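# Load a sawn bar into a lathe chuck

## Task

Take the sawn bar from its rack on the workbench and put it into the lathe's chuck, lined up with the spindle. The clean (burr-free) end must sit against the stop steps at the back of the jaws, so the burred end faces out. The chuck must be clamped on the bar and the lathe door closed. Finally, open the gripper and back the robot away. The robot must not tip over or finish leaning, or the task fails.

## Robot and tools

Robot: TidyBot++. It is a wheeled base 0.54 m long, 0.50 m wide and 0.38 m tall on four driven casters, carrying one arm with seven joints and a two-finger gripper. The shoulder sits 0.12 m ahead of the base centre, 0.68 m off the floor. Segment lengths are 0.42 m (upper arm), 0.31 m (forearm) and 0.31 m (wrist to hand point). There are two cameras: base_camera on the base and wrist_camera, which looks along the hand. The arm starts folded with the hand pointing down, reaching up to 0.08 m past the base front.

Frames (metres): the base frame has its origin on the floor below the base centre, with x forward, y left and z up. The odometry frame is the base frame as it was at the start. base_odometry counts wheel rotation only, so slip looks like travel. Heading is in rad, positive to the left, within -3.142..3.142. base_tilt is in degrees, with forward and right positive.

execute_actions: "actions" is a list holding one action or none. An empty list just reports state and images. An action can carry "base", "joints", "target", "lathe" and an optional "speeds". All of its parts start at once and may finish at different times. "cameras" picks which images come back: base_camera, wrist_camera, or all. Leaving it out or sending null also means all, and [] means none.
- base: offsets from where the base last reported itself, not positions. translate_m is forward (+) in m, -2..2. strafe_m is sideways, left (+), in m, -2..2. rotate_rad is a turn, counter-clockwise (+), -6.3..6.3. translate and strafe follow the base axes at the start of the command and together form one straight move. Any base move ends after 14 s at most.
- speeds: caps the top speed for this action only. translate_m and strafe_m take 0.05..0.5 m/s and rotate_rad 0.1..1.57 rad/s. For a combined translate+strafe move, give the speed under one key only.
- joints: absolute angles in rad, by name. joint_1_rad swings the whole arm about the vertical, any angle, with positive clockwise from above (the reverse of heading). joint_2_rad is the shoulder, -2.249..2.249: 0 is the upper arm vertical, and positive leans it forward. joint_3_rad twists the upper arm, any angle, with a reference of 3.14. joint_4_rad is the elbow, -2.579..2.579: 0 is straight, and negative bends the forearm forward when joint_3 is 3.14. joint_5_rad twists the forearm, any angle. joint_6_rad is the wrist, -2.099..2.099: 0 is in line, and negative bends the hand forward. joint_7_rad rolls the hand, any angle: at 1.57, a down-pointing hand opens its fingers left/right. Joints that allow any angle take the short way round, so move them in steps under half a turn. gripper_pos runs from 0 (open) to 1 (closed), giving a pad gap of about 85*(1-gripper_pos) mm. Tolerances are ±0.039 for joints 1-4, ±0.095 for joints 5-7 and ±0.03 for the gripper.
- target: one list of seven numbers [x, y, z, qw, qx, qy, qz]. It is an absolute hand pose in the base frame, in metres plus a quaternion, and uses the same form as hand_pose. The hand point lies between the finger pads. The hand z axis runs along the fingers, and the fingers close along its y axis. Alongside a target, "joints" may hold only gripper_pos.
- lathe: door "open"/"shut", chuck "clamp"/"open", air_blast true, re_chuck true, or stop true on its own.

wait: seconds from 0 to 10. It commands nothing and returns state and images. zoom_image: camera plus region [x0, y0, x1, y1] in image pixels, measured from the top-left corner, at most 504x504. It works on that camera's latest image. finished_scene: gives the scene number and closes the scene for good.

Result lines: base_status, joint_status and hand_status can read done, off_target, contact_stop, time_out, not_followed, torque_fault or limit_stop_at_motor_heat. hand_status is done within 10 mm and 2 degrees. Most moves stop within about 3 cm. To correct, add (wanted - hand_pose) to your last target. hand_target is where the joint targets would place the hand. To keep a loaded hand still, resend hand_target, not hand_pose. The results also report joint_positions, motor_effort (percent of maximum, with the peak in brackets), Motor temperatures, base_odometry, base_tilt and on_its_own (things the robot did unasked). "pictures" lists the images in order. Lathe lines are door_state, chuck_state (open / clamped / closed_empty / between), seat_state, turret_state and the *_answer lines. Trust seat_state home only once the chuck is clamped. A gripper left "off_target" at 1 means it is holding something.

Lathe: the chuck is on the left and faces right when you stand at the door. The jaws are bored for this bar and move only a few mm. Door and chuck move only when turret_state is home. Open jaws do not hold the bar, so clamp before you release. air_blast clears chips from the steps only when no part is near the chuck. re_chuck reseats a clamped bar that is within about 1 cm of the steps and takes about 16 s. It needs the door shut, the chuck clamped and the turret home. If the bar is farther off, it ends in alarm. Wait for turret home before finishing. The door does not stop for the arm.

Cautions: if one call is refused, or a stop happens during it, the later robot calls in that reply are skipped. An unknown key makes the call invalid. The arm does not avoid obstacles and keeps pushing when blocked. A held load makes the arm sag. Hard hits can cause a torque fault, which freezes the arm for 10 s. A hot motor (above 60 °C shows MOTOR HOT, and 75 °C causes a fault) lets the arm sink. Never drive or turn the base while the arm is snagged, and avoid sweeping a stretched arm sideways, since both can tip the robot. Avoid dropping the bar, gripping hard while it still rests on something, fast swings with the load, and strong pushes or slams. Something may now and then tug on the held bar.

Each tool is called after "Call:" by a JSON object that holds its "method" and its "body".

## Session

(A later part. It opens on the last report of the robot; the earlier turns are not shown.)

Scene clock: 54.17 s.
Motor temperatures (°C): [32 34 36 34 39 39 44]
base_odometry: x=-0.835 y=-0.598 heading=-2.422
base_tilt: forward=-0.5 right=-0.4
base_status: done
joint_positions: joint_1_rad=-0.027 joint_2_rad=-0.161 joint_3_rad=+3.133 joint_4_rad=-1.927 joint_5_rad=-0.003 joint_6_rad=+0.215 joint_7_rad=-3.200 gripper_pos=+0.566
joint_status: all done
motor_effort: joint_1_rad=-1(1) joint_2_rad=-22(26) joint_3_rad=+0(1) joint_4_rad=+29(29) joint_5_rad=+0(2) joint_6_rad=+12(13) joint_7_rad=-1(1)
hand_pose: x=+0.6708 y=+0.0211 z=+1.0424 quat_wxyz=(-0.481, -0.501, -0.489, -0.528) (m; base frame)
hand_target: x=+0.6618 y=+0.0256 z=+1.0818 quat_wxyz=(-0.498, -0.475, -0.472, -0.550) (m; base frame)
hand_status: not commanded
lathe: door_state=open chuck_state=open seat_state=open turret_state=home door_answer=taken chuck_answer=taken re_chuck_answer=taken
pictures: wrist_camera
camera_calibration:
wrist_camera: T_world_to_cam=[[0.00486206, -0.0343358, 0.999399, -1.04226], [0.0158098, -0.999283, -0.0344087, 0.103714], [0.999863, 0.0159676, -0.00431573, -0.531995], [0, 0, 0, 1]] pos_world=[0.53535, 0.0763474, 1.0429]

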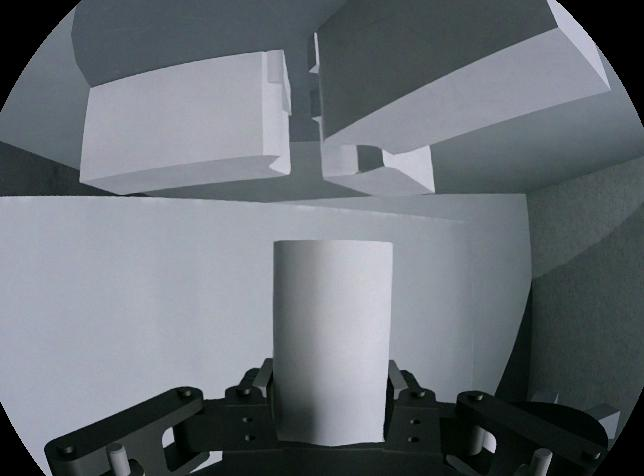

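Call:
{"method": "execute_actions", "body": {"actions": [{"joints":{"joint_7_rad":-3.095}}], "cameras": ["wrist_camera"]}}

Call:
{"method": "zoom_image", "body": {"camera": "wrist_camera", "region": [230, 10, 430, 210]}}

Scene clock: 55.23 s.
Motor temperatures (°C): [32 34 36 34 39 39 44]
base_odometry: x=-0.835 y=-0.598 heading=-2.422
base_tilt: forward=-0.5 right=-0.4
base_status: not commanded
joint_positions: joint_1_rad=-0.027 joint_2_rad=-0.161 joint_3_rad=+3.133 joint_4_rad=-1.927 joint_5_rad=-0.003 joint_6_rad=+0.215 joint_7_rad=-3.112 gripper_pos=+0.566
joint_status: all done
motor_effort: joint_1_rad=-1(1) joint_2_rad=-21(22) joint_3_rad=+0(0) joint_4_rad=+29(29) joint_5_rad=+1(1) joint_6_rad=+11(12) joint_7_rad=+0(1)
hand_pose: x=+0.6708 y=+0.0211 z=+1.0424 quat_wxyz=(-0.503, -0.479, -0.510, -0.507) (m; base frame)
hand_target: x=+0.6618 y=+0.0256 z=+1.0818 quat_wxyz=(-0.530, -0.446, -0.500, -0.519) (m; base frame)
hand_status: not commanded
lathe: door_state=open chuck_state=open seat_state=open turret_state=home door_answer=taken chuck_answer=taken re_chuck_answer=taken
pictures: wrist_camera
camera_calibration:
wrist_camera: T_world_to_cam=[[0.00185101, 0.0529242, 0.998597, -1.04125], [0.0140296, -0.998502, 0.0528931, 0.0138895], [0.9999, 0.013912, -0.00259074, -0.533774], [0, 0, 0, 1]] pos_world=[0.535454, 0.0764017, 1.03767]

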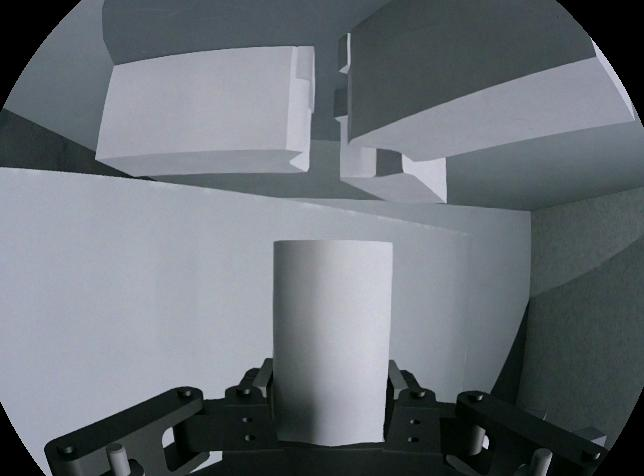

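Scaled by 2.520.

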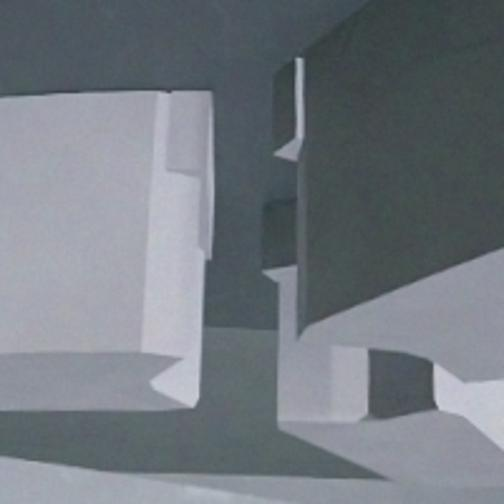

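Call:
{"method": "execute_actions", "body": {"actions": [{"joints":{"joint_7_rad":-3.185}}], "cameras": []}}

Scene clock: 56.10 s.
Motor temperatures (°C): [32 34 36 34 39 39 44]
base_odometry: x=-0.835 y=-0.598 heading=-2.422
base_tilt: forward=-0.5 right=-0.4
base_status: not commanded
joint_positions: joint_1_rad=-0.027 joint_2_rad=-0.161 joint_3_rad=+3.133 joint_4_rad=-1.927 joint_5_rad=-0.003 joint_6_rad=+0.215 joint_7_rad=-3.170 gripper_pos=+0.566
joint_status: all done
motor_effort: joint_1_rad=-1(1) joint_2_rad=-21(22) joint_3_rad=+0(0) joint_4_rad=+28(29) joint_5_rad=+1(1) joint_6_rad=+11(12) joint_7_rad=-1(1)
hand_pose: x=+0.6708 y=+0.0211 z=+1.0424 quat_wxyz=(-0.488, -0.494, -0.496, -0.521) (m; base frame)
hand_target: x=+0.6618 y=+0.0256 z=+1.0818 quat_wxyz=(-0.506, -0.468, -0.479, -0.543) (m; base frame)
hand_status: not commanded
lathe: door_state=open chuck_state=open seat_state=open turret_state=home door_answer=taken chuck_answer=taken re_chuck_answer=taken
pictures: none
No camera images: "cameras" was empty.

Call:
{"method": "execute_actions", "body": {"actions": [{"joints":{"joint_7_rad":-3.125}}], "cameras": ["wrist_camera"]}}

Call:
{"method": "zoom_image", "body": {"camera": "wrist_camera", "region": [230, 10, 430, 210]}}

Scene clock: 56.87 s.
Motor temperatures (°C): [32 34 36 34 39 39 44]
base_odometry: x=-0.835 y=-0.598 heading=-2.422
base_tilt: forward=-0.5 right=-0.4
base_status: not commanded
joint_positions: joint_1_rad=-0.027 joint_2_rad=-0.161 joint_3_rad=+3.133 joint_4_rad=-1.927 joint_5_rad=-0.003 joint_6_rad=+0.215 joint_7_rad=-3.140 gripper_pos=+0.566
joint_status: all done
motor_effort: joint_1_rad=-1(2) joint_2_rad=-21(23) joint_3_rad=+0(0) joint_4_rad=+29(29) joint_5_rad=+1(2) joint_6_rad=+12(12) joint_7_rad=+0(1)
hand_pose: x=+0.6708 y=+0.0211 z=+1.0424 quat_wxyz=(-0.496, -0.486, -0.503, -0.514) (m; base frame)
hand_target: x=+0.6618 y=+0.0256 z=+1.0818 quat_wxyz=(-0.522, -0.454, -0.493, -0.527) (m; base frame)
hand_status: not commanded
lathe: door_state=open chuck_state=open seat_state=open turret_state=home door_answer=taken chuck_answer=taken re_chuck_answer=taken
pictures: wrist_camera
camera_calibration:
wrist_camera: T_world_to_cam=[[0.00280331, 0.0248421, 0.999687, -1.04243], [0.0146314, -0.999585, 0.0247986, 0.0427941], [0.999889, 0.0145573, -0.00316562, -0.533182], [0, 0, 0, 1]] pos_world=[0.535419, 0.0764342, 1.03935]

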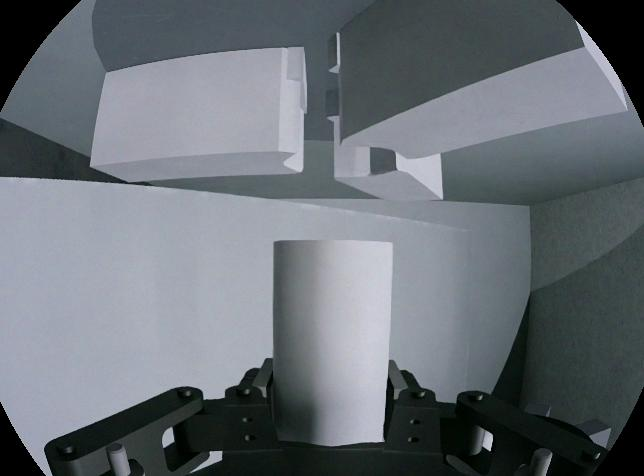

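Scaled by 2.520.

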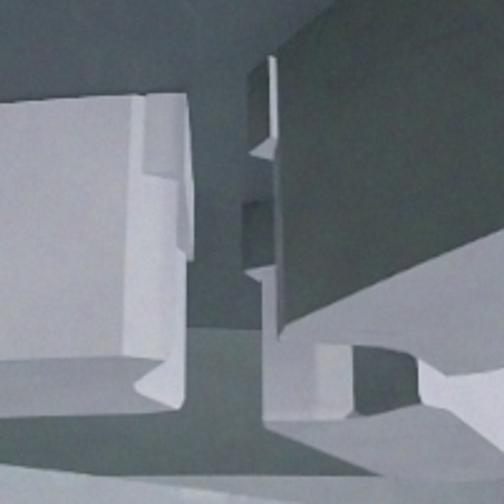

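Call:
{"method": "execute_actions", "body": {"actions": [{"joints":{"joint_1_rad":0.05}}], "cameras": ["wrist_camera"]}}

Call:
{"method": "zoom_image", "body": {"camera": "wrist_camera", "region": [250, 0, 450, 200]}}

Scene clock: 60.23 s.
Motor temperatures (°C): [32 34 36 34 39 39 44]
base_odometry: x=-0.835 y=-0.598 heading=-2.422
base_tilt: forward=-0.5 right=-0.4
base_status: not commanded
joint_positions: joint_1_rad=+0.043 joint_2_rad=-0.161 joint_3_rad=+3.139 joint_4_rad=-1.927 joint_5_rad=-0.003 joint_6_rad=+0.215 joint_7_rad=-3.140 gripper_pos=+0.566
joint_status: all done
motor_effort: joint_1_rad=+0(3) joint_2_rad=-22(23) joint_3_rad=+0(2) joint_4_rad=+28(29) joint_5_rad=+1(1) joint_6_rad=+12(13) joint_7_rad=-1(1)
hand_pose: x=+0.6709 y=-0.0207 z=+1.0424 quat_wxyz=(-0.515, -0.505, -0.484, -0.495) (m; base frame)
hand_target: x=+0.6619 y=-0.0233 z=+1.0818 quat_wxyz=(-0.545, -0.475, -0.472, -0.503) (m; base frame)
hand_status: not commanded
lathe: door_state=open chuck_state=open seat_state=open turret_state=home door_answer=taken chuck_answer=taken re_chuck_answer=taken
pictures: wrist_camera
camera_calibration:
wrist_camera: T_world_to_cam=[[0.00462473, 0.0237014, 0.999708, -1.04267], [-0.0605906, -0.997876, 0.0239382, 0.0523328], [0.998152, -0.0606837, -0.00317882, -0.533028], [0, 0, 0, 1]] pos_world=[0.540036, 0.0445882, 1.03942]

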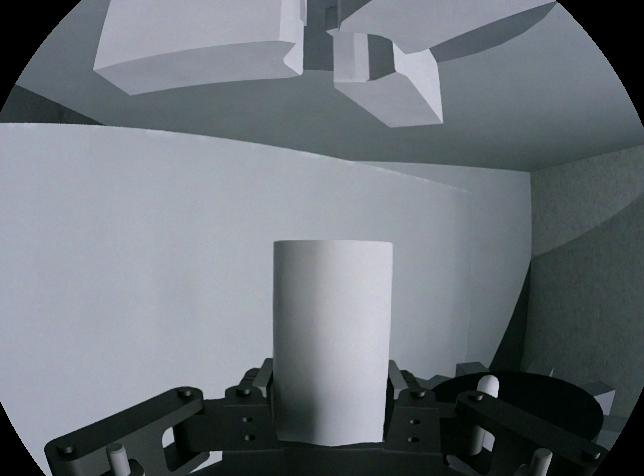

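Scaled by 2.520.

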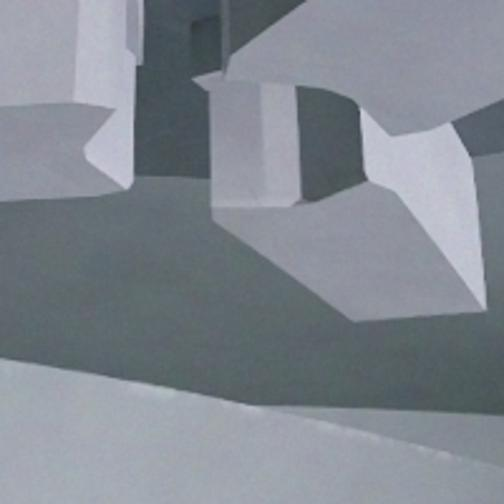

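Call:
{"method": "execute_actions", "body": {"actions": [{"base":{"translate_m":0.007},"joints":{"joint_1_rad":-0.04,"joint_2_rad":-0.185,"joint_3_rad":3.14,"joint_4_rad":-1.888,"joint_5_rad":0.02,"joint_6_rad":0.252,"joint_7_rad":-3.13}}], "cameras": ["wrist_camera"]}}

Scene clock: 64.23 s.
Motor temperatures (°C): [32 34 36 34 39 39 44]
base_odometry: x=-0.840 y=-0.603 heading=-2.422
base_tilt: forward=-0.5 right=-0.4
base_status: done
joint_positions: joint_1_rad=-0.033 joint_2_rad=-0.163 joint_3_rad=+3.137 joint_4_rad=-1.922 joint_5_rad=-0.003 joint_6_rad=+0.215 joint_7_rad=-3.140 gripper_pos=+0.566
joint_status: all done
motor_effort: joint_1_rad=-1(2) joint_2_rad=-21(26) joint_3_rad=+0(2) joint_4_rad=+28(29) joint_5_rad=+1(2) joint_6_rad=+12(13) joint_7_rad=-1(1)
hand_pose: x=+0.6703 y=+0.0220 z=+1.0464 quat_wxyz=(-0.497, -0.484, -0.502, -0.516) (m; base frame)
hand_target: x=+0.6617 y=+0.0256 z=+1.0911 quat_wxyz=(-0.525, -0.450, -0.487, -0.533) (m; base frame)
hand_status: not commanded
lathe: door_state=open chuck_state=open seat_state=open turret_state=home door_answer=taken chuck_answer=taken re_chuck_answer=taken
pictures: wrist_camera
camera_calibration:
wrist_camera: T_world_to_cam=[[-0.00386348, 0.0240024, 0.999704, -1.04196], [0.0164919, -0.999574, 0.0240631, 0.0431067], [0.999857, 0.01658, 0.00346599, -0.539634], [0, 0, 0, 1]] pos_world=[0.53482, 0.0770452, 1.04249]

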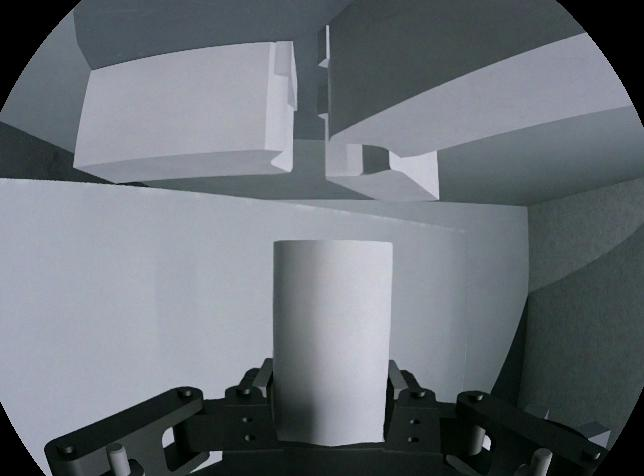

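Call:
{"method": "execute_actions", "body": {"actions": [{"base":{"strafe_m":0.030},"speeds":{"strafe_m":0.05},"joints":{"joint_1_rad":-0.045,"joint_4_rad":-1.883,"joint_6_rad":0.265,"joint_7_rad":-3.135}}], "cameras": ["wrist_camera"]}}

Call:
{"method": "zoom_image", "body": {"camera": "wrist_camera", "region": [230, 120, 430, 270]}}

Scene clock: 65.83 s.
Motor temperatures (°C): [32 34 36 34 39 39 44]
base_odometry: x=-0.820 y=-0.626 heading=-2.422
base_tilt: forward=-0.6 right=-0.4
base_status: done
joint_positions: joint_1_rad=-0.035 joint_2_rad=-0.163 joint_3_rad=+3.138 joint_4_rad=-1.917 joint_5_rad=-0.003 joint_6_rad=+0.215 joint_7_rad=-3.140 gripper_pos=+0.566
joint_status: all done
motor_effort: joint_1_rad=-2(4) joint_2_rad=-21(23) joint_3_rad=+0(4) joint_4_rad=+28(30) joint_5_rad=+0(1) joint_6_rad=+12(12) joint_7_rad=+0(1)
hand_pose: x=+0.6705 y=+0.0228 z=+1.0496 quat_wxyz=(-0.498, -0.483, -0.501, -0.518) (m; base frame)
hand_target: x=+0.6610 y=+0.0284 z=+1.0982 quat_wxyz=(-0.527, -0.446, -0.482, -0.540) (m; base frame)
hand_status: not commanded
lathe: door_state=open chuck_state=open seat_state=open turret_state=home door_answer=taken chuck_answer=taken re_chuck_answer=taken
pictures: wrist_camera
camera_calibration:
wrist_camera: T_world_to_cam=[[-0.00912324, 0.0236742, 0.999678, -1.04165], [0.0178779, -0.999556, 0.0238344, 0.0431354], [0.999799, 0.0180896, 0.00869595, -0.545373], [0, 0, 0, 1]] pos_world=[0.534988, 0.0776419, 1.04503]

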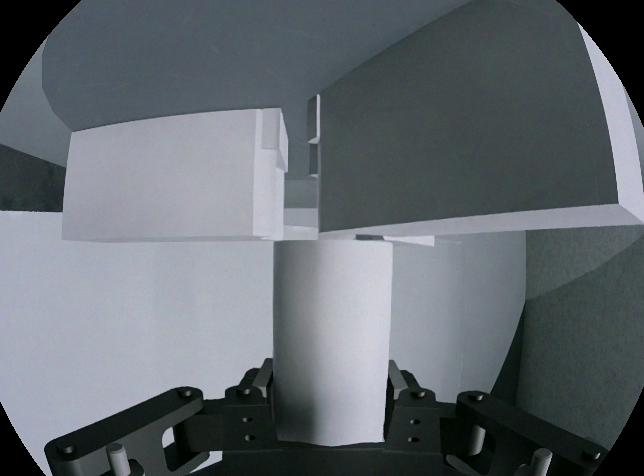

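Scaled by 2.520.

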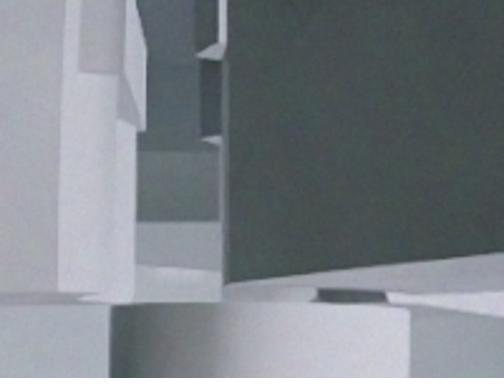

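Call:
{"method": "execute_actions", "body": {"actions": [{"base":{"strafe_m":-0.030},"speeds":{"strafe_m":0.1}}], "cameras": ["wrist_camera"]}}

Call:
{"method": "zoom_image", "body": {"camera": "wrist_camera", "region": [260, 100, 400, 220]}}

Call:
{"method": "execute_actions", "body": {"actions": [{"base":{"strafe_m":-0.035},"speeds":{"strafe_m":0.1}}], "cameras": ["wrist_camera"]}}

Call:
{"method": "zoom_image", "body": {"camera": "wrist_camera", "region": [260, 20, 400, 140]}}

Scene clock: 70.90 s.
Motor temperatures (°C): [32 34 36 34 39 39 44]
base_odometry: x=-0.840 y=-0.603 heading=-2.422
base_tilt: forward=-0.6 right=-0.4
base_status: done
joint_positions: joint_1_rad=-0.039 joint_2_rad=-0.163 joint_3_rad=+3.142 joint_4_rad=-1.917 joint_5_rad=-0.003 joint_6_rad=+0.215 joint_7_rad=-3.140 gripper_pos=+0.566
joint_status: not commanded
motor_effort: joint_1_rad=-1(3) joint_2_rad=-21(24) joint_3_rad=+0(3) joint_4_rad=+28(29) joint_5_rad=+0(2) joint_6_rad=+12(12) joint_7_rad=-1(1)
hand_pose: x=+0.6706 y=+0.0224 z=+1.0499 quat_wxyz=(-0.498, -0.483, -0.501, -0.518) (m; base frame)
hand_target: x=+0.6610 y=+0.0284 z=+1.0982 quat_wxyz=(-0.527, -0.446, -0.482, -0.540) (m; base frame)
hand_status: not commanded
lathe: door_state=open chuck_state=open seat_state=open turret_state=home door_answer=taken chuck_answer=taken re_chuck_answer=taken
pictures: wrist_camera
camera_calibration:
wrist_camera: T_world_to_cam=[[-0.00953398, 0.0230315, 0.999689, -1.04164], [0.0175964, -0.999576, 0.0231967, 0.0436071], [0.9998, 0.0178121, 0.00912467, -0.545869], [0, 0, 0, 1]] pos_world=[0.535061, 0.0773021, 1.04528]

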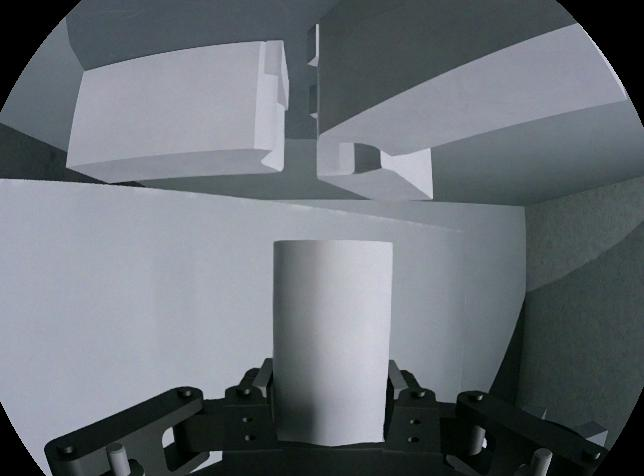

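Scaled by 3.600.

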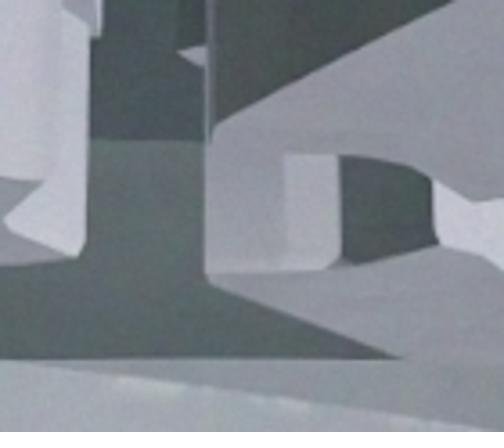

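Scene clock: 71.77 s.
Motor temperatures (°C): [32 34 36 34 39 39 44]
base_odometry: x=-0.863 y=-0.577 heading=-2.422
base_tilt: forward=-0.6 right=-0.4
base_status: done
joint_positions: joint_1_rad=-0.040 joint_2_rad=-0.163 joint_3_rad=+3.142 joint_4_rad=-1.916 joint_5_rad=-0.003 joint_6_rad=+0.215 joint_7_rad=-3.140 gripper_pos=+0.566
joint_status: not commanded
motor_effort: joint_1_rad=-1(3) joint_2_rad=-21(23) joint_3_rad=+0(3) joint_4_rad=+28(29) joint_5_rad=+0(1) joint_6_rad=+12(12) joint_7_rad=+0(1)
hand_pose: x=+0.6705 y=+0.0228 z=+1.0501 quat_wxyz=(-0.498, -0.483, -0.501, -0.518) (m; base frame)
hand_target: x=+0.6610 y=+0.0284 z=+1.0982 quat_wxyz=(-0.527, -0.446, -0.482, -0.540) (m; base frame)
hand_status: not commanded
lathe: door_state=open chuck_state=open seat_state=open turret_state=home door_answer=taken chuck_answer=taken re_chuck_answer=taken
pictures: wrist_camera
camera_calibration:
wrist_camera: T_world_to_cam=[[-0.00993099, 0.0229326, 0.999688, -1.04161], [0.0183869, -0.999564, 0.0231124, 0.0435729], [0.999782, 0.0186107, 0.009505, -0.546266], [0, 0, 0, 1]] pos_world=[0.535001, 0.0776071, 1.04547]

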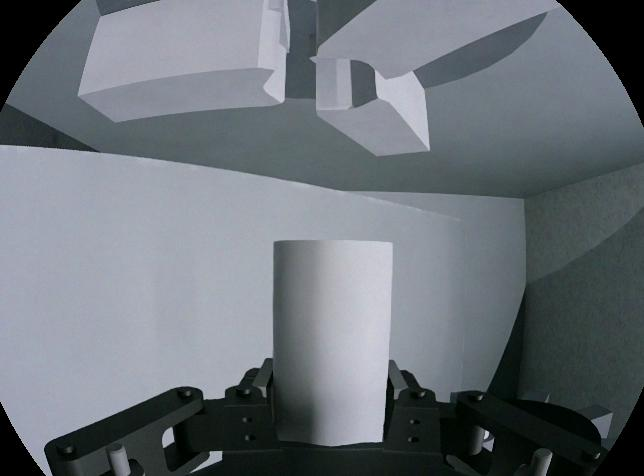

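Scaled by 3.600.

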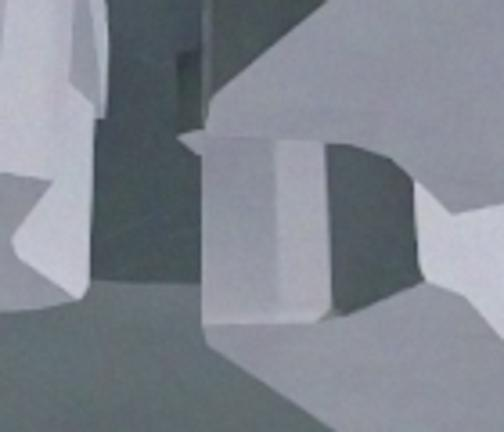

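Call:
{"method": "execute_actions", "body": {"actions": [{"base":{"translate_m":0.007,"strafe_m":0.063},"speeds":{"strafe_m":0.08},"joints":{"joint_4_rad":-1.887}}], "cameras": ["wrist_camera"]}}

Call:
{"method": "zoom_image", "body": {"camera": "wrist_camera", "region": [250, 190, 430, 270]}}

Scene clock: 80.70 s.
Motor temperatures (°C): [32 34 36 34 39 39 44]
base_odometry: x=-0.827 y=-0.629 heading=-2.422
base_tilt: forward=-0.6 right=-0.4
base_status: done
joint_positions: joint_1_rad=-0.041 joint_2_rad=-0.163 joint_3_rad=+3.141 joint_4_rad=-1.916 joint_5_rad=-0.003 joint_6_rad=+0.215 joint_7_rad=-3.140 gripper_pos=+0.566
joint_status: all done
motor_effort: joint_1_rad=-1(3) joint_2_rad=-22(23) joint_3_rad=+0(3) joint_4_rad=+28(29) joint_5_rad=+1(1) joint_6_rad=+11(12) joint_7_rad=+0(1)
hand_pose: x=+0.6704 y=+0.0242 z=+1.0502 quat_wxyz=(-0.497, -0.482, -0.501, -0.519) (m; base frame)
hand_target: x=+0.6610 y=+0.0284 z=+1.0958 quat_wxyz=(-0.526, -0.447, -0.483, -0.539) (m; base frame)
hand_status: not commanded
lathe: door_state=open chuck_state=open seat_state=open turret_state=home door_answer=taken chuck_answer=taken re_chuck_answer=taken
pictures: wrist_camera
camera_calibration:
wrist_camera: T_world_to_cam=[[-0.0101702, 0.02315, 0.99968, -1.04157], [0.020683, -0.999513, 0.0233566, 0.0431329], [0.999734, 0.0209139, 0.00968641, -0.546366], [0, 0, 0, 1]] pos_world=[0.534736, 0.078651, 1.04553]

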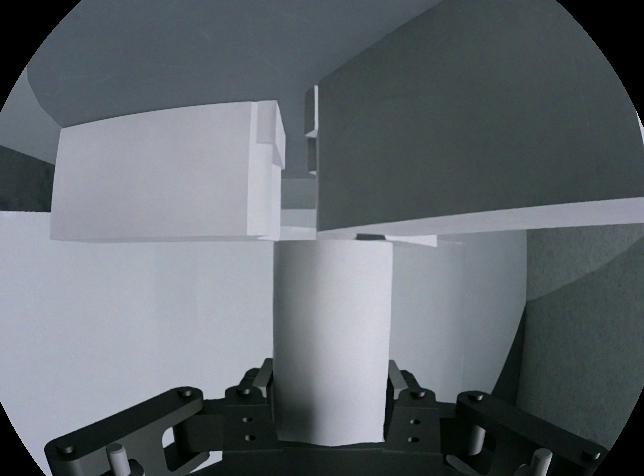

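Scaled by 2.800.

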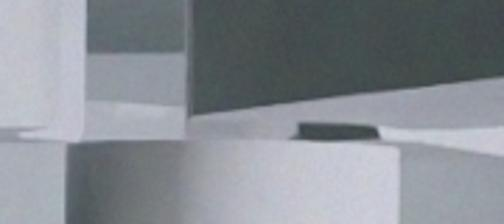

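Call:
{"method": "execute_actions", "body": {"actions": [{"base":{"translate_m":-0.002},"joints":{"joint_4_rad":-1.9,"joint_1_rad":-0.05}}], "cameras": ["wrist_camera"]}}

Call:
{"method": "zoom_image", "body": {"camera": "wrist_camera", "region": [250, 190, 430, 270]}}

Scene clock: 81.77 s.
Motor temperatures (°C): [32 34 36 34 39 39 44]
base_odometry: x=-0.826 y=-0.628 heading=-2.422
base_tilt: forward=-0.6 right=-0.4
base_status: done
joint_positions: joint_1_rad=-0.041 joint_2_rad=-0.165 joint_3_rad=+3.141 joint_4_rad=-1.917 joint_5_rad=-0.003 joint_6_rad=+0.215 joint_7_rad=-3.140 gripper_pos=+0.566
joint_status: all done
motor_effort: joint_1_rad=-1(2) joint_2_rad=-22(25) joint_3_rad=+0(1) joint_4_rad=+28(30) joint_5_rad=+1(2) joint_6_rad=+12(13) joint_7_rad=+0(1)
hand_pose: x=+0.6697 y=+0.0242 z=+1.0508 quat_wxyz=(-0.497, -0.482, -0.501, -0.519) (m; base frame)
hand_target: x=+0.6608 y=+0.0311 z=+1.0877 quat_wxyz=(-0.521, -0.449, -0.488, -0.537) (m; base frame)
hand_status: not commanded
lathe: door_state=open chuck_state=open seat_state=open turret_state=home door_answer=taken chuck_answer=taken re_chuck_answer=taken
pictures: wrist_camera
camera_calibration:
wrist_camera: T_world_to_cam=[[-0.0114058, 0.0230989, 0.999668, -1.04138], [0.0207716, -0.999512, 0.0233323, 0.0431341], [0.999719, 0.0210308, 0.0109204, -0.546925], [0, 0, 0, 1]] pos_world=[0.533998, 0.0786699, 1.046]

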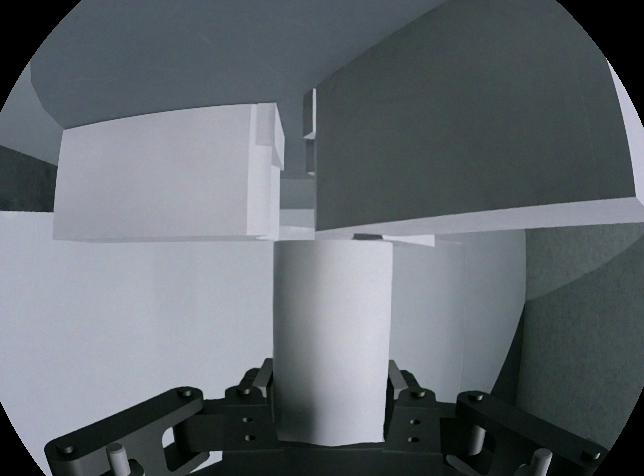

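Scaled by 2.800.

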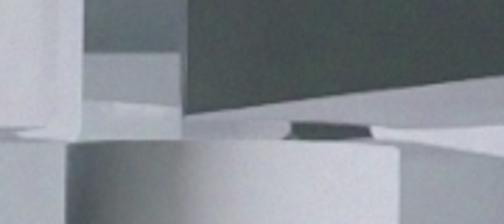

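Call:
{"method": "execute_actions", "body": {"actions": [{"joints":{"joint_4_rad":-1.911,"joint_1_rad":-0.05}}], "cameras": ["wrist_camera"]}}

Call:
{"method": "zoom_image", "body": {"camera": "wrist_camera", "region": [250, 190, 430, 270]}}

Scene clock: 82.67 s.
Motor temperatures (°C): [32 34 36 34 39 39 44]
base_odometry: x=-0.826 y=-0.628 heading=-2.422
base_tilt: forward=-0.6 right=-0.4
base_status: not commanded
joint_positions: joint_1_rad=-0.041 joint_2_rad=-0.165 joint_3_rad=+3.141 joint_4_rad=-1.919 joint_5_rad=-0.003 joint_6_rad=+0.215 joint_7_rad=-3.140 gripper_pos=+0.566
joint_status: all done
motor_effort: joint_1_rad=-1(2) joint_2_rad=-21(22) joint_3_rad=+0(1) joint_4_rad=+28(29) joint_5_rad=+1(1) joint_6_rad=+12(13) joint_7_rad=+0(1)
hand_pose: x=+0.6696 y=+0.0242 z=+1.0498 quat_wxyz=(-0.497, -0.482, -0.501, -0.519) (m; base frame)
hand_target: x=+0.6607 y=+0.0311 z=+1.0809 quat_wxyz=(-0.519, -0.452, -0.491, -0.535) (m; base frame)
hand_status: not commanded
lathe: door_state=open chuck_state=open seat_state=open turret_state=home door_answer=taken chuck_answer=taken re_chuck_answer=taken
pictures: wrist_camera
camera_calibration:
wrist_camera: T_world_to_cam=[[-0.00967395, 0.0231714, 0.999685, -1.04148], [0.0208118, -0.99951, 0.0233688, 0.0430921], [0.999737, 0.0210313, 0.00918698, -0.545024], [0, 0, 0, 1]] pos_world=[0.533909, 0.0786661, 1.04515]

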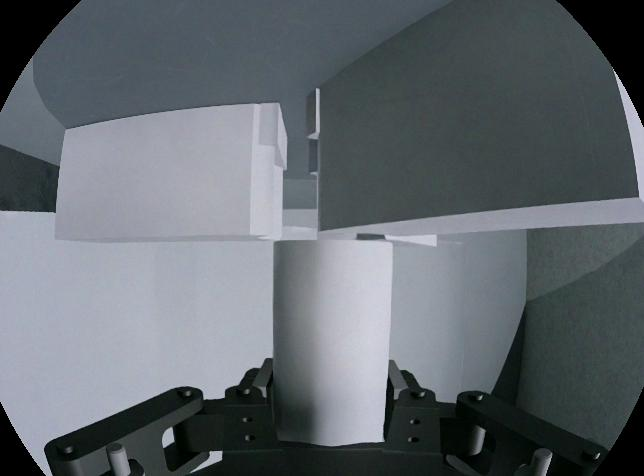

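Scaled by 2.800.

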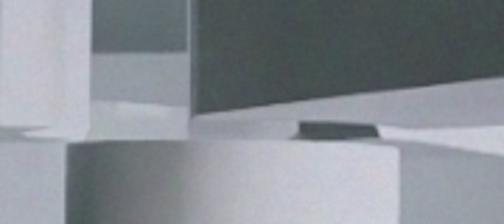

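Call:
{"method": "execute_actions", "body": {"actions": [{"joints":{"joint_4_rad":-1.914,"joint_1_rad":-0.05}}], "cameras": ["wrist_camera"]}}

Call:
{"method": "zoom_image", "body": {"camera": "wrist_camera", "region": [250, 190, 430, 270]}}

Scene clock: 83.40 s.
Motor temperatures (°C): [32 34 36 34 39 39 44]
base_odometry: x=-0.826 y=-0.628 heading=-2.422
base_tilt: forward=-0.6 right=-0.4
base_status: not commanded
joint_positions: joint_1_rad=-0.041 joint_2_rad=-0.165 joint_3_rad=+3.141 joint_4_rad=-1.919 joint_5_rad=-0.003 joint_6_rad=+0.215 joint_7_rad=-3.140 gripper_pos=+0.566
joint_status: all done
motor_effort: joint_1_rad=-1(2) joint_2_rad=-21(22) joint_3_rad=+0(0) joint_4_rad=+28(29) joint_5_rad=+1(1) joint_6_rad=+12(12) joint_7_rad=+0(1)
hand_pose: x=+0.6696 y=+0.0242 z=+1.0497 quat_wxyz=(-0.497, -0.482, -0.501, -0.519) (m; base frame)
hand_target: x=+0.6607 y=+0.0311 z=+1.0790 quat_wxyz=(-0.518, -0.452, -0.492, -0.534) (m; base frame)
hand_status: not commanded
lathe: door_state=open chuck_state=open seat_state=open turret_state=home door_answer=taken chuck_answer=taken re_chuck_answer=taken
pictures: wrist_camera
camera_calibration:
wrist_camera: T_world_to_cam=[[-0.0096446, 0.0231726, 0.999685, -1.04148], [0.0208125, -0.99951, 0.0233694, 0.0430914], [0.999737, 0.0210313, 0.0091576, -0.544992], [0, 0, 0, 1]] pos_world=[0.533907, 0.078666, 1.04514]

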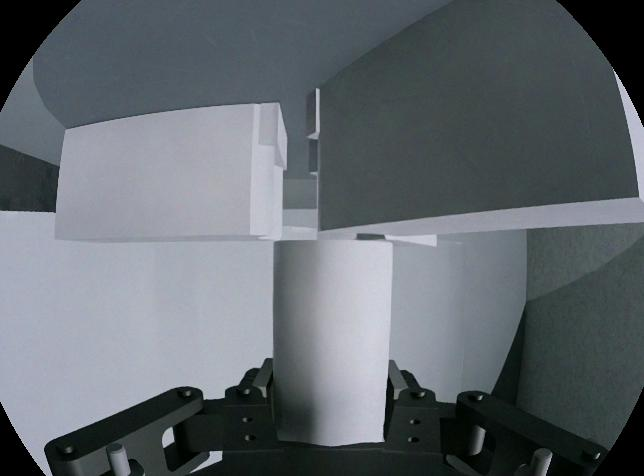

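Scaled by 2.800.

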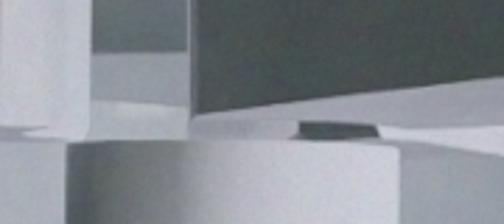

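Call:
{"method": "execute_actions", "body": {"actions": [{"joints":{"joint_4_rad":-1.92,"joint_1_rad":-0.05}}], "cameras": ["wrist_camera"]}}

Call:
{"method": "zoom_image", "body": {"camera": "wrist_camera", "region": [250, 190, 430, 270]}}

Scene clock: 84.27 s.
Motor temperatures (°C): [32 34 36 34 39 39 44]
base_odometry: x=-0.826 y=-0.628 heading=-2.422
base_tilt: forward=-0.6 right=-0.4
base_status: not commanded
joint_positions: joint_1_rad=-0.041 joint_2_rad=-0.165 joint_3_rad=+3.141 joint_4_rad=-1.921 joint_5_rad=-0.003 joint_6_rad=+0.215 joint_7_rad=-3.140 gripper_pos=+0.566
joint_status: all done
motor_effort: joint_1_rad=-1(1) joint_2_rad=-21(22) joint_3_rad=+0(0) joint_4_rad=+28(29) joint_5_rad=+0(1) joint_6_rad=+11(12) joint_7_rad=-1(1)
hand_pose: x=+0.6695 y=+0.0242 z=+1.0484 quat_wxyz=(-0.496, -0.483, -0.502, -0.518) (m; base frame)
hand_target: x=+0.6605 y=+0.0311 z=+1.0753 quat_wxyz=(-0.517, -0.454, -0.494, -0.532) (m; base frame)
hand_status: not commanded
lathe: door_state=open chuck_state=open seat_state=open turret_state=home door_answer=taken chuck_answer=taken re_chuck_answer=taken
pictures: wrist_camera
camera_calibration:
wrist_camera: T_world_to_cam=[[-0.00741373, 0.023266, 0.999702, -1.04161], [0.0208643, -0.999508, 0.0234163, 0.0430374], [0.999755, 0.0210317, 0.00692466, -0.542544], [0, 0, 0, 1]] pos_world=[0.533791, 0.078661, 1.04405]

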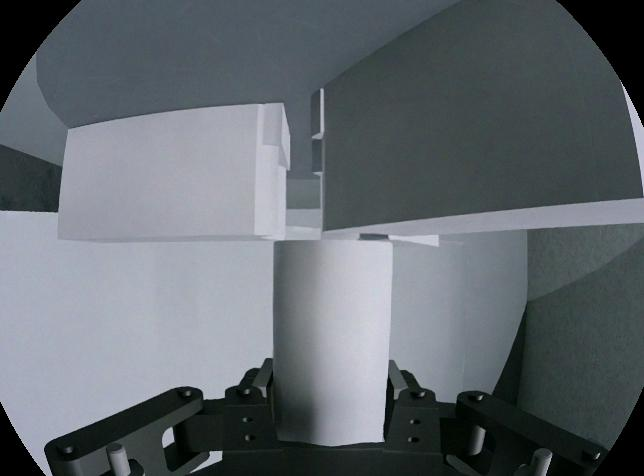

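Scaled by 2.800.

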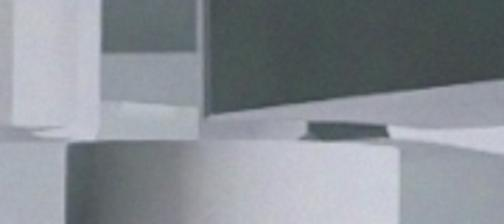

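Call:
{"method": "execute_actions", "body": {"actions": [{"base":{"strafe_m":0.008},"speeds":{"strafe_m":0.05}}], "cameras": ["wrist_camera"]}}

Call:
{"method": "zoom_image", "body": {"camera": "wrist_camera", "region": [250, 190, 430, 270]}}

Scene clock: 85.17 s.
Motor temperatures (°C): [32 34 36 34 39 39 44]
base_odometry: x=-0.821 y=-0.634 heading=-2.422
base_tilt: forward=-0.6 right=-0.4
base_status: done
joint_positions: joint_1_rad=-0.044 joint_2_rad=-0.165 joint_3_rad=+3.140 joint_4_rad=-1.921 joint_5_rad=-0.003 joint_6_rad=+0.215 joint_7_rad=-3.140 gripper_pos=+0.566
joint_status: not commanded
motor_effort: joint_1_rad=-1(3) joint_2_rad=-23(23) joint_3_rad=+0(3) joint_4_rad=+29(29) joint_5_rad=+1(1) joint_6_rad=+12(12) joint_7_rad=-1(1)
hand_pose: x=+0.6694 y=+0.0263 z=+1.0484 quat_wxyz=(-0.496, -0.482, -0.503, -0.519) (m; base frame)
hand_target: x=+0.6605 y=+0.0311 z=+1.0753 quat_wxyz=(-0.517, -0.454, -0.494, -0.532) (m; base frame)
hand_status: not commanded
lathe: door_state=open chuck_state=open seat_state=open turret_state=home door_answer=taken chuck_answer=taken re_chuck_answer=taken
pictures: wrist_camera
camera_calibration:
wrist_camera: T_world_to_cam=[[-0.00750737, 0.0234169, 0.999698, -1.04159], [0.0245503, -0.99942, 0.0235948, 0.0424768], [0.99967, 0.02472, 0.00692812, -0.542523], [0, 0, 0, 1]] pos_world=[0.533482, 0.0802543, 1.04404]

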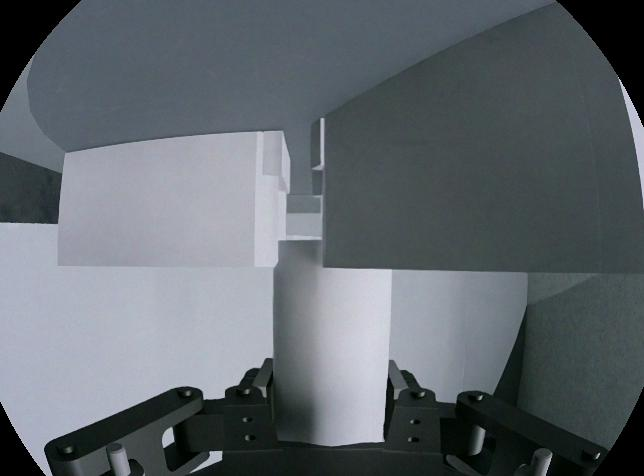

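Scaled by 2.800.

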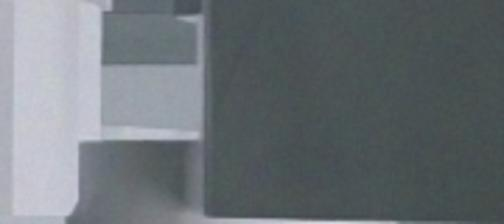

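Call:
{"method": "execute_actions", "body": {"actions": [{"base":{"strafe_m":0.012},"speeds":{"strafe_m":0.05}}], "cameras": ["wrist_camera"]}}

Call:
{"method": "zoom_image", "body": {"camera": "wrist_camera", "region": [250, 190, 430, 330]}}

Scene clock: 86.30 s.
Motor temperatures (°C): [32 34 36 34 39 39 44]
base_odometry: x=-0.813 y=-0.643 heading=-2.422
base_tilt: forward=-0.6 right=-0.4
base_status: done
joint_positions: joint_1_rad=-0.045 joint_2_rad=-0.165 joint_3_rad=+3.139 joint_4_rad=-1.921 joint_5_rad=-0.003 joint_6_rad=+0.215 joint_7_rad=-3.140 gripper_pos=+0.566
joint_status: not commanded
motor_effort: joint_1_rad=-1(3) joint_2_rad=-23(23) joint_3_rad=+0(3) joint_4_rad=+28(29) joint_5_rad=+0(2) joint_6_rad=+12(12) joint_7_rad=-1(1)
hand_pose: x=+0.6693 y=+0.0271 z=+1.0484 quat_wxyz=(-0.495, -0.481, -0.503, -0.519) (m; base frame)
hand_target: x=+0.6605 y=+0.0311 z=+1.0753 quat_wxyz=(-0.517, -0.454, -0.494, -0.532) (m; base frame)
hand_status: not commanded
lathe: door_state=open chuck_state=open seat_state=open turret_state=home door_answer=taken chuck_answer=taken re_chuck_answer=taken
pictures: wrist_camera
camera_calibration:
wrist_camera: T_world_to_cam=[[-0.00754136, 0.0234451, 0.999697, -1.04159], [0.0259275, -0.999384, 0.0236334, 0.0422866], [0.999635, 0.0260979, 0.00692884, -0.542517], [0, 0, 0, 1]] pos_world=[0.533368, 0.0808393, 1.04403]

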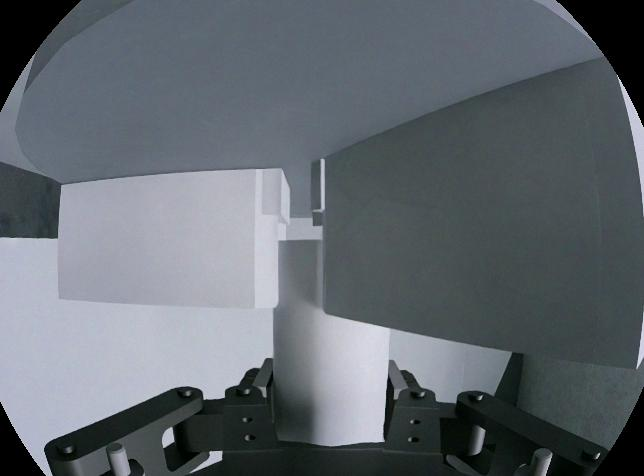

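Scaled by 2.800.

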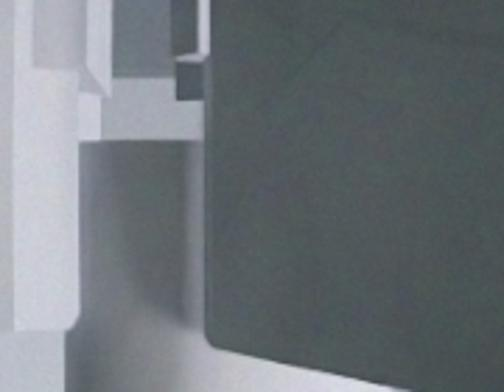

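Call:
{"method": "execute_actions", "body": {"actions": [{"base":{"strafe_m":0.005},"speeds":{"strafe_m":0.05}}], "cameras": ["wrist_camera"]}}

Call:
{"method": "zoom_image", "body": {"camera": "wrist_camera", "region": [260, 190, 360, 260]}}

Scene clock: 87.37 s.
Motor temperatures (°C): [32 34 36 34 39 39 44]
base_odometry: x=-0.809 y=-0.647 heading=-2.422
base_tilt: forward=-0.6 right=-0.4
base_status: done
joint_positions: joint_1_rad=-0.045 joint_2_rad=-0.165 joint_3_rad=+3.140 joint_4_rad=-1.921 joint_5_rad=-0.003 joint_6_rad=+0.215 joint_7_rad=-3.140 gripper_pos=+0.566
joint_status: not commanded
motor_effort: joint_1_rad=-1(3) joint_2_rad=-22(23) joint_3_rad=+0(4) joint_4_rad=+28(29) joint_5_rad=+1(1) joint_6_rad=+12(12) joint_7_rad=-1(1)
hand_pose: x=+0.6694 y=+0.0268 z=+1.0484 quat_wxyz=(-0.495, -0.481, -0.503, -0.519) (m; base frame)
hand_target: x=+0.6605 y=+0.0311 z=+1.0753 quat_wxyz=(-0.517, -0.454, -0.494, -0.532) (m; base frame)
hand_status: not commanded
lathe: door_state=open chuck_state=open seat_state=open turret_state=home door_answer=taken chuck_answer=taken re_chuck_answer=taken
pictures: wrist_camera
camera_calibration:
wrist_camera: T_world_to_cam=[[-0.00752325, 0.0232993, 0.9997, -1.0416], [0.0254407, -0.9994, 0.0234838, 0.0424467], [0.999648, 0.0256098, 0.00692599, -0.542527], [0, 0, 0, 1]] pos_world=[0.53342, 0.0805837, 1.04404]

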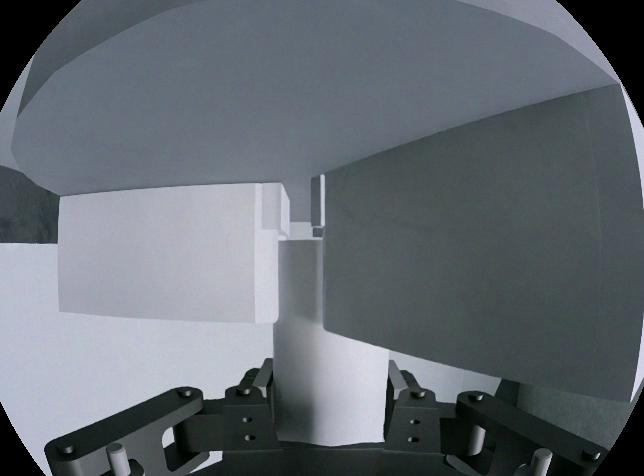

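Scaled by 5.040.

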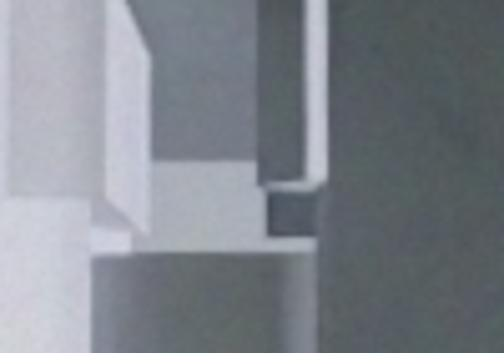

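Call:
{"method": "execute_actions", "body": {"actions": [{"base":{"strafe_m":0.0025},"speeds":{"strafe_m":0.05}}], "cameras": ["wrist_camera"]}}

Call:
{"method": "zoom_image", "body": {"camera": "wrist_camera", "region": [260, 190, 360, 260]}}

Scene clock: 88.27 s.
Motor temperatures (°C): [32 34 36 34 39 39 44]
base_odometry: x=-0.808 y=-0.649 heading=-2.422
base_tilt: forward=-0.6 right=-0.4
base_status: done
joint_positions: joint_1_rad=-0.045 joint_2_rad=-0.165 joint_3_rad=+3.141 joint_4_rad=-1.921 joint_5_rad=-0.003 joint_6_rad=+0.215 joint_7_rad=-3.140 gripper_pos=+0.566
joint_status: not commanded
motor_effort: joint_1_rad=+0(3) joint_2_rad=-21(23) joint_3_rad=+0(3) joint_4_rad=+28(29) joint_5_rad=+1(2) joint_6_rad=+12(12) joint_7_rad=+0(1)
hand_pose: x=+0.6694 y=+0.0264 z=+1.0484 quat_wxyz=(-0.495, -0.482, -0.503, -0.519) (m; base frame)
hand_target: x=+0.6605 y=+0.0311 z=+1.0753 quat_wxyz=(-0.517, -0.454, -0.494, -0.532) (m; base frame)
hand_status: not commanded
lathe: door_state=open chuck_state=open seat_state=open turret_state=home door_answer=taken chuck_answer=taken re_chuck_answer=taken
pictures: wrist_camera
camera_calibration:
wrist_camera: T_world_to_cam=[[-0.0075063, 0.0232119, 0.999702, -1.0416], [0.0248904, -0.999416, 0.0233921, 0.0425748], [0.999662, 0.0250585, 0.00692417, -0.542534], [0, 0, 0, 1]] pos_world=[0.533472, 0.0803225, 1.04405]

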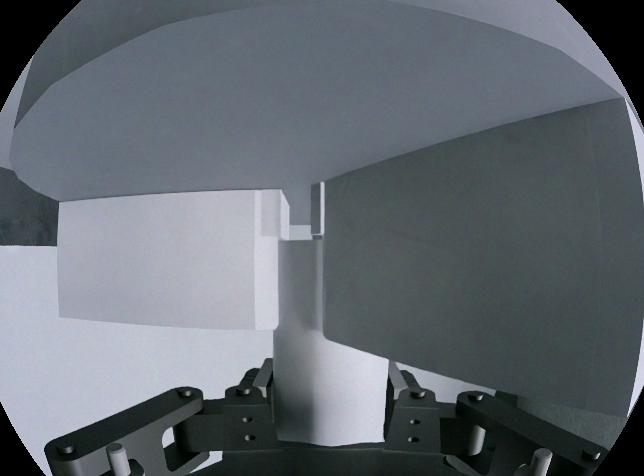

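Scaled by 5.040.

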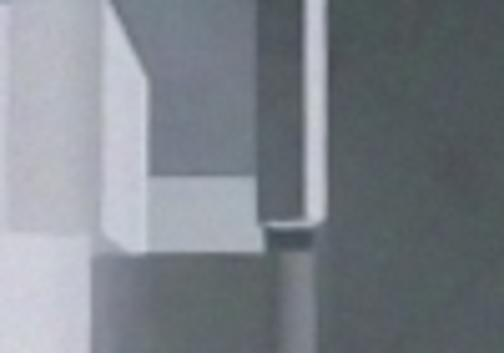

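Call:
{"method": "execute_actions", "body": {"actions": [{"base":{"strafe_m":0.0018},"speeds":{"strafe_m":0.05}}], "cameras": ["wrist_camera"]}}

Call:
{"method": "zoom_image", "body": {"camera": "wrist_camera", "region": [260, 190, 360, 260]}}

Scene clock: 89.00 s.
Motor temperatures (°C): [32 34 36 34 39 39 44]
base_odometry: x=-0.807 y=-0.651 heading=-2.422
base_tilt: forward=-0.6 right=-0.4
base_status: done
joint_positions: joint_1_rad=-0.045 joint_2_rad=-0.165 joint_3_rad=+3.142 joint_4_rad=-1.921 joint_5_rad=-0.003 joint_6_rad=+0.215 joint_7_rad=-3.140 gripper_pos=+0.566
joint_status: not commanded
motor_effort: joint_1_rad=-1(4) joint_2_rad=-21(23) joint_3_rad=+0(4) joint_4_rad=+29(29) joint_5_rad=+1(2) joint_6_rad=+11(12) joint_7_rad=+0(1)
hand_pose: x=+0.6695 y=+0.0252 z=+1.0484 quat_wxyz=(-0.496, -0.482, -0.502, -0.519) (m; base frame)
hand_target: x=+0.6605 y=+0.0311 z=+1.0753 quat_wxyz=(-0.517, -0.454, -0.494, -0.532) (m; base frame)
hand_status: not commanded
lathe: door_state=open chuck_state=open seat_state=open turret_state=home door_answer=taken chuck_answer=taken re_chuck_answer=taken
pictures: wrist_camera
camera_calibration:
wrist_camera: T_world_to_cam=[[-0.0074447, 0.0229628, 0.999709, -1.04162], [0.0227391, -0.999474, 0.0231267, 0.043012], [0.999714, 0.0229046, 0.00691863, -0.542555], [0, 0, 0, 1]] pos_world=[0.533667, 0.0793348, 1.04407]

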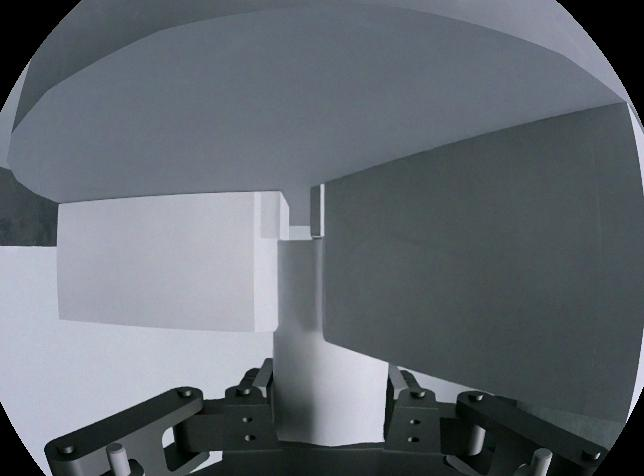

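Scaled by 5.040.

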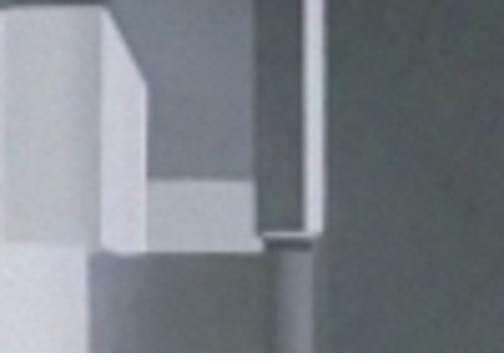

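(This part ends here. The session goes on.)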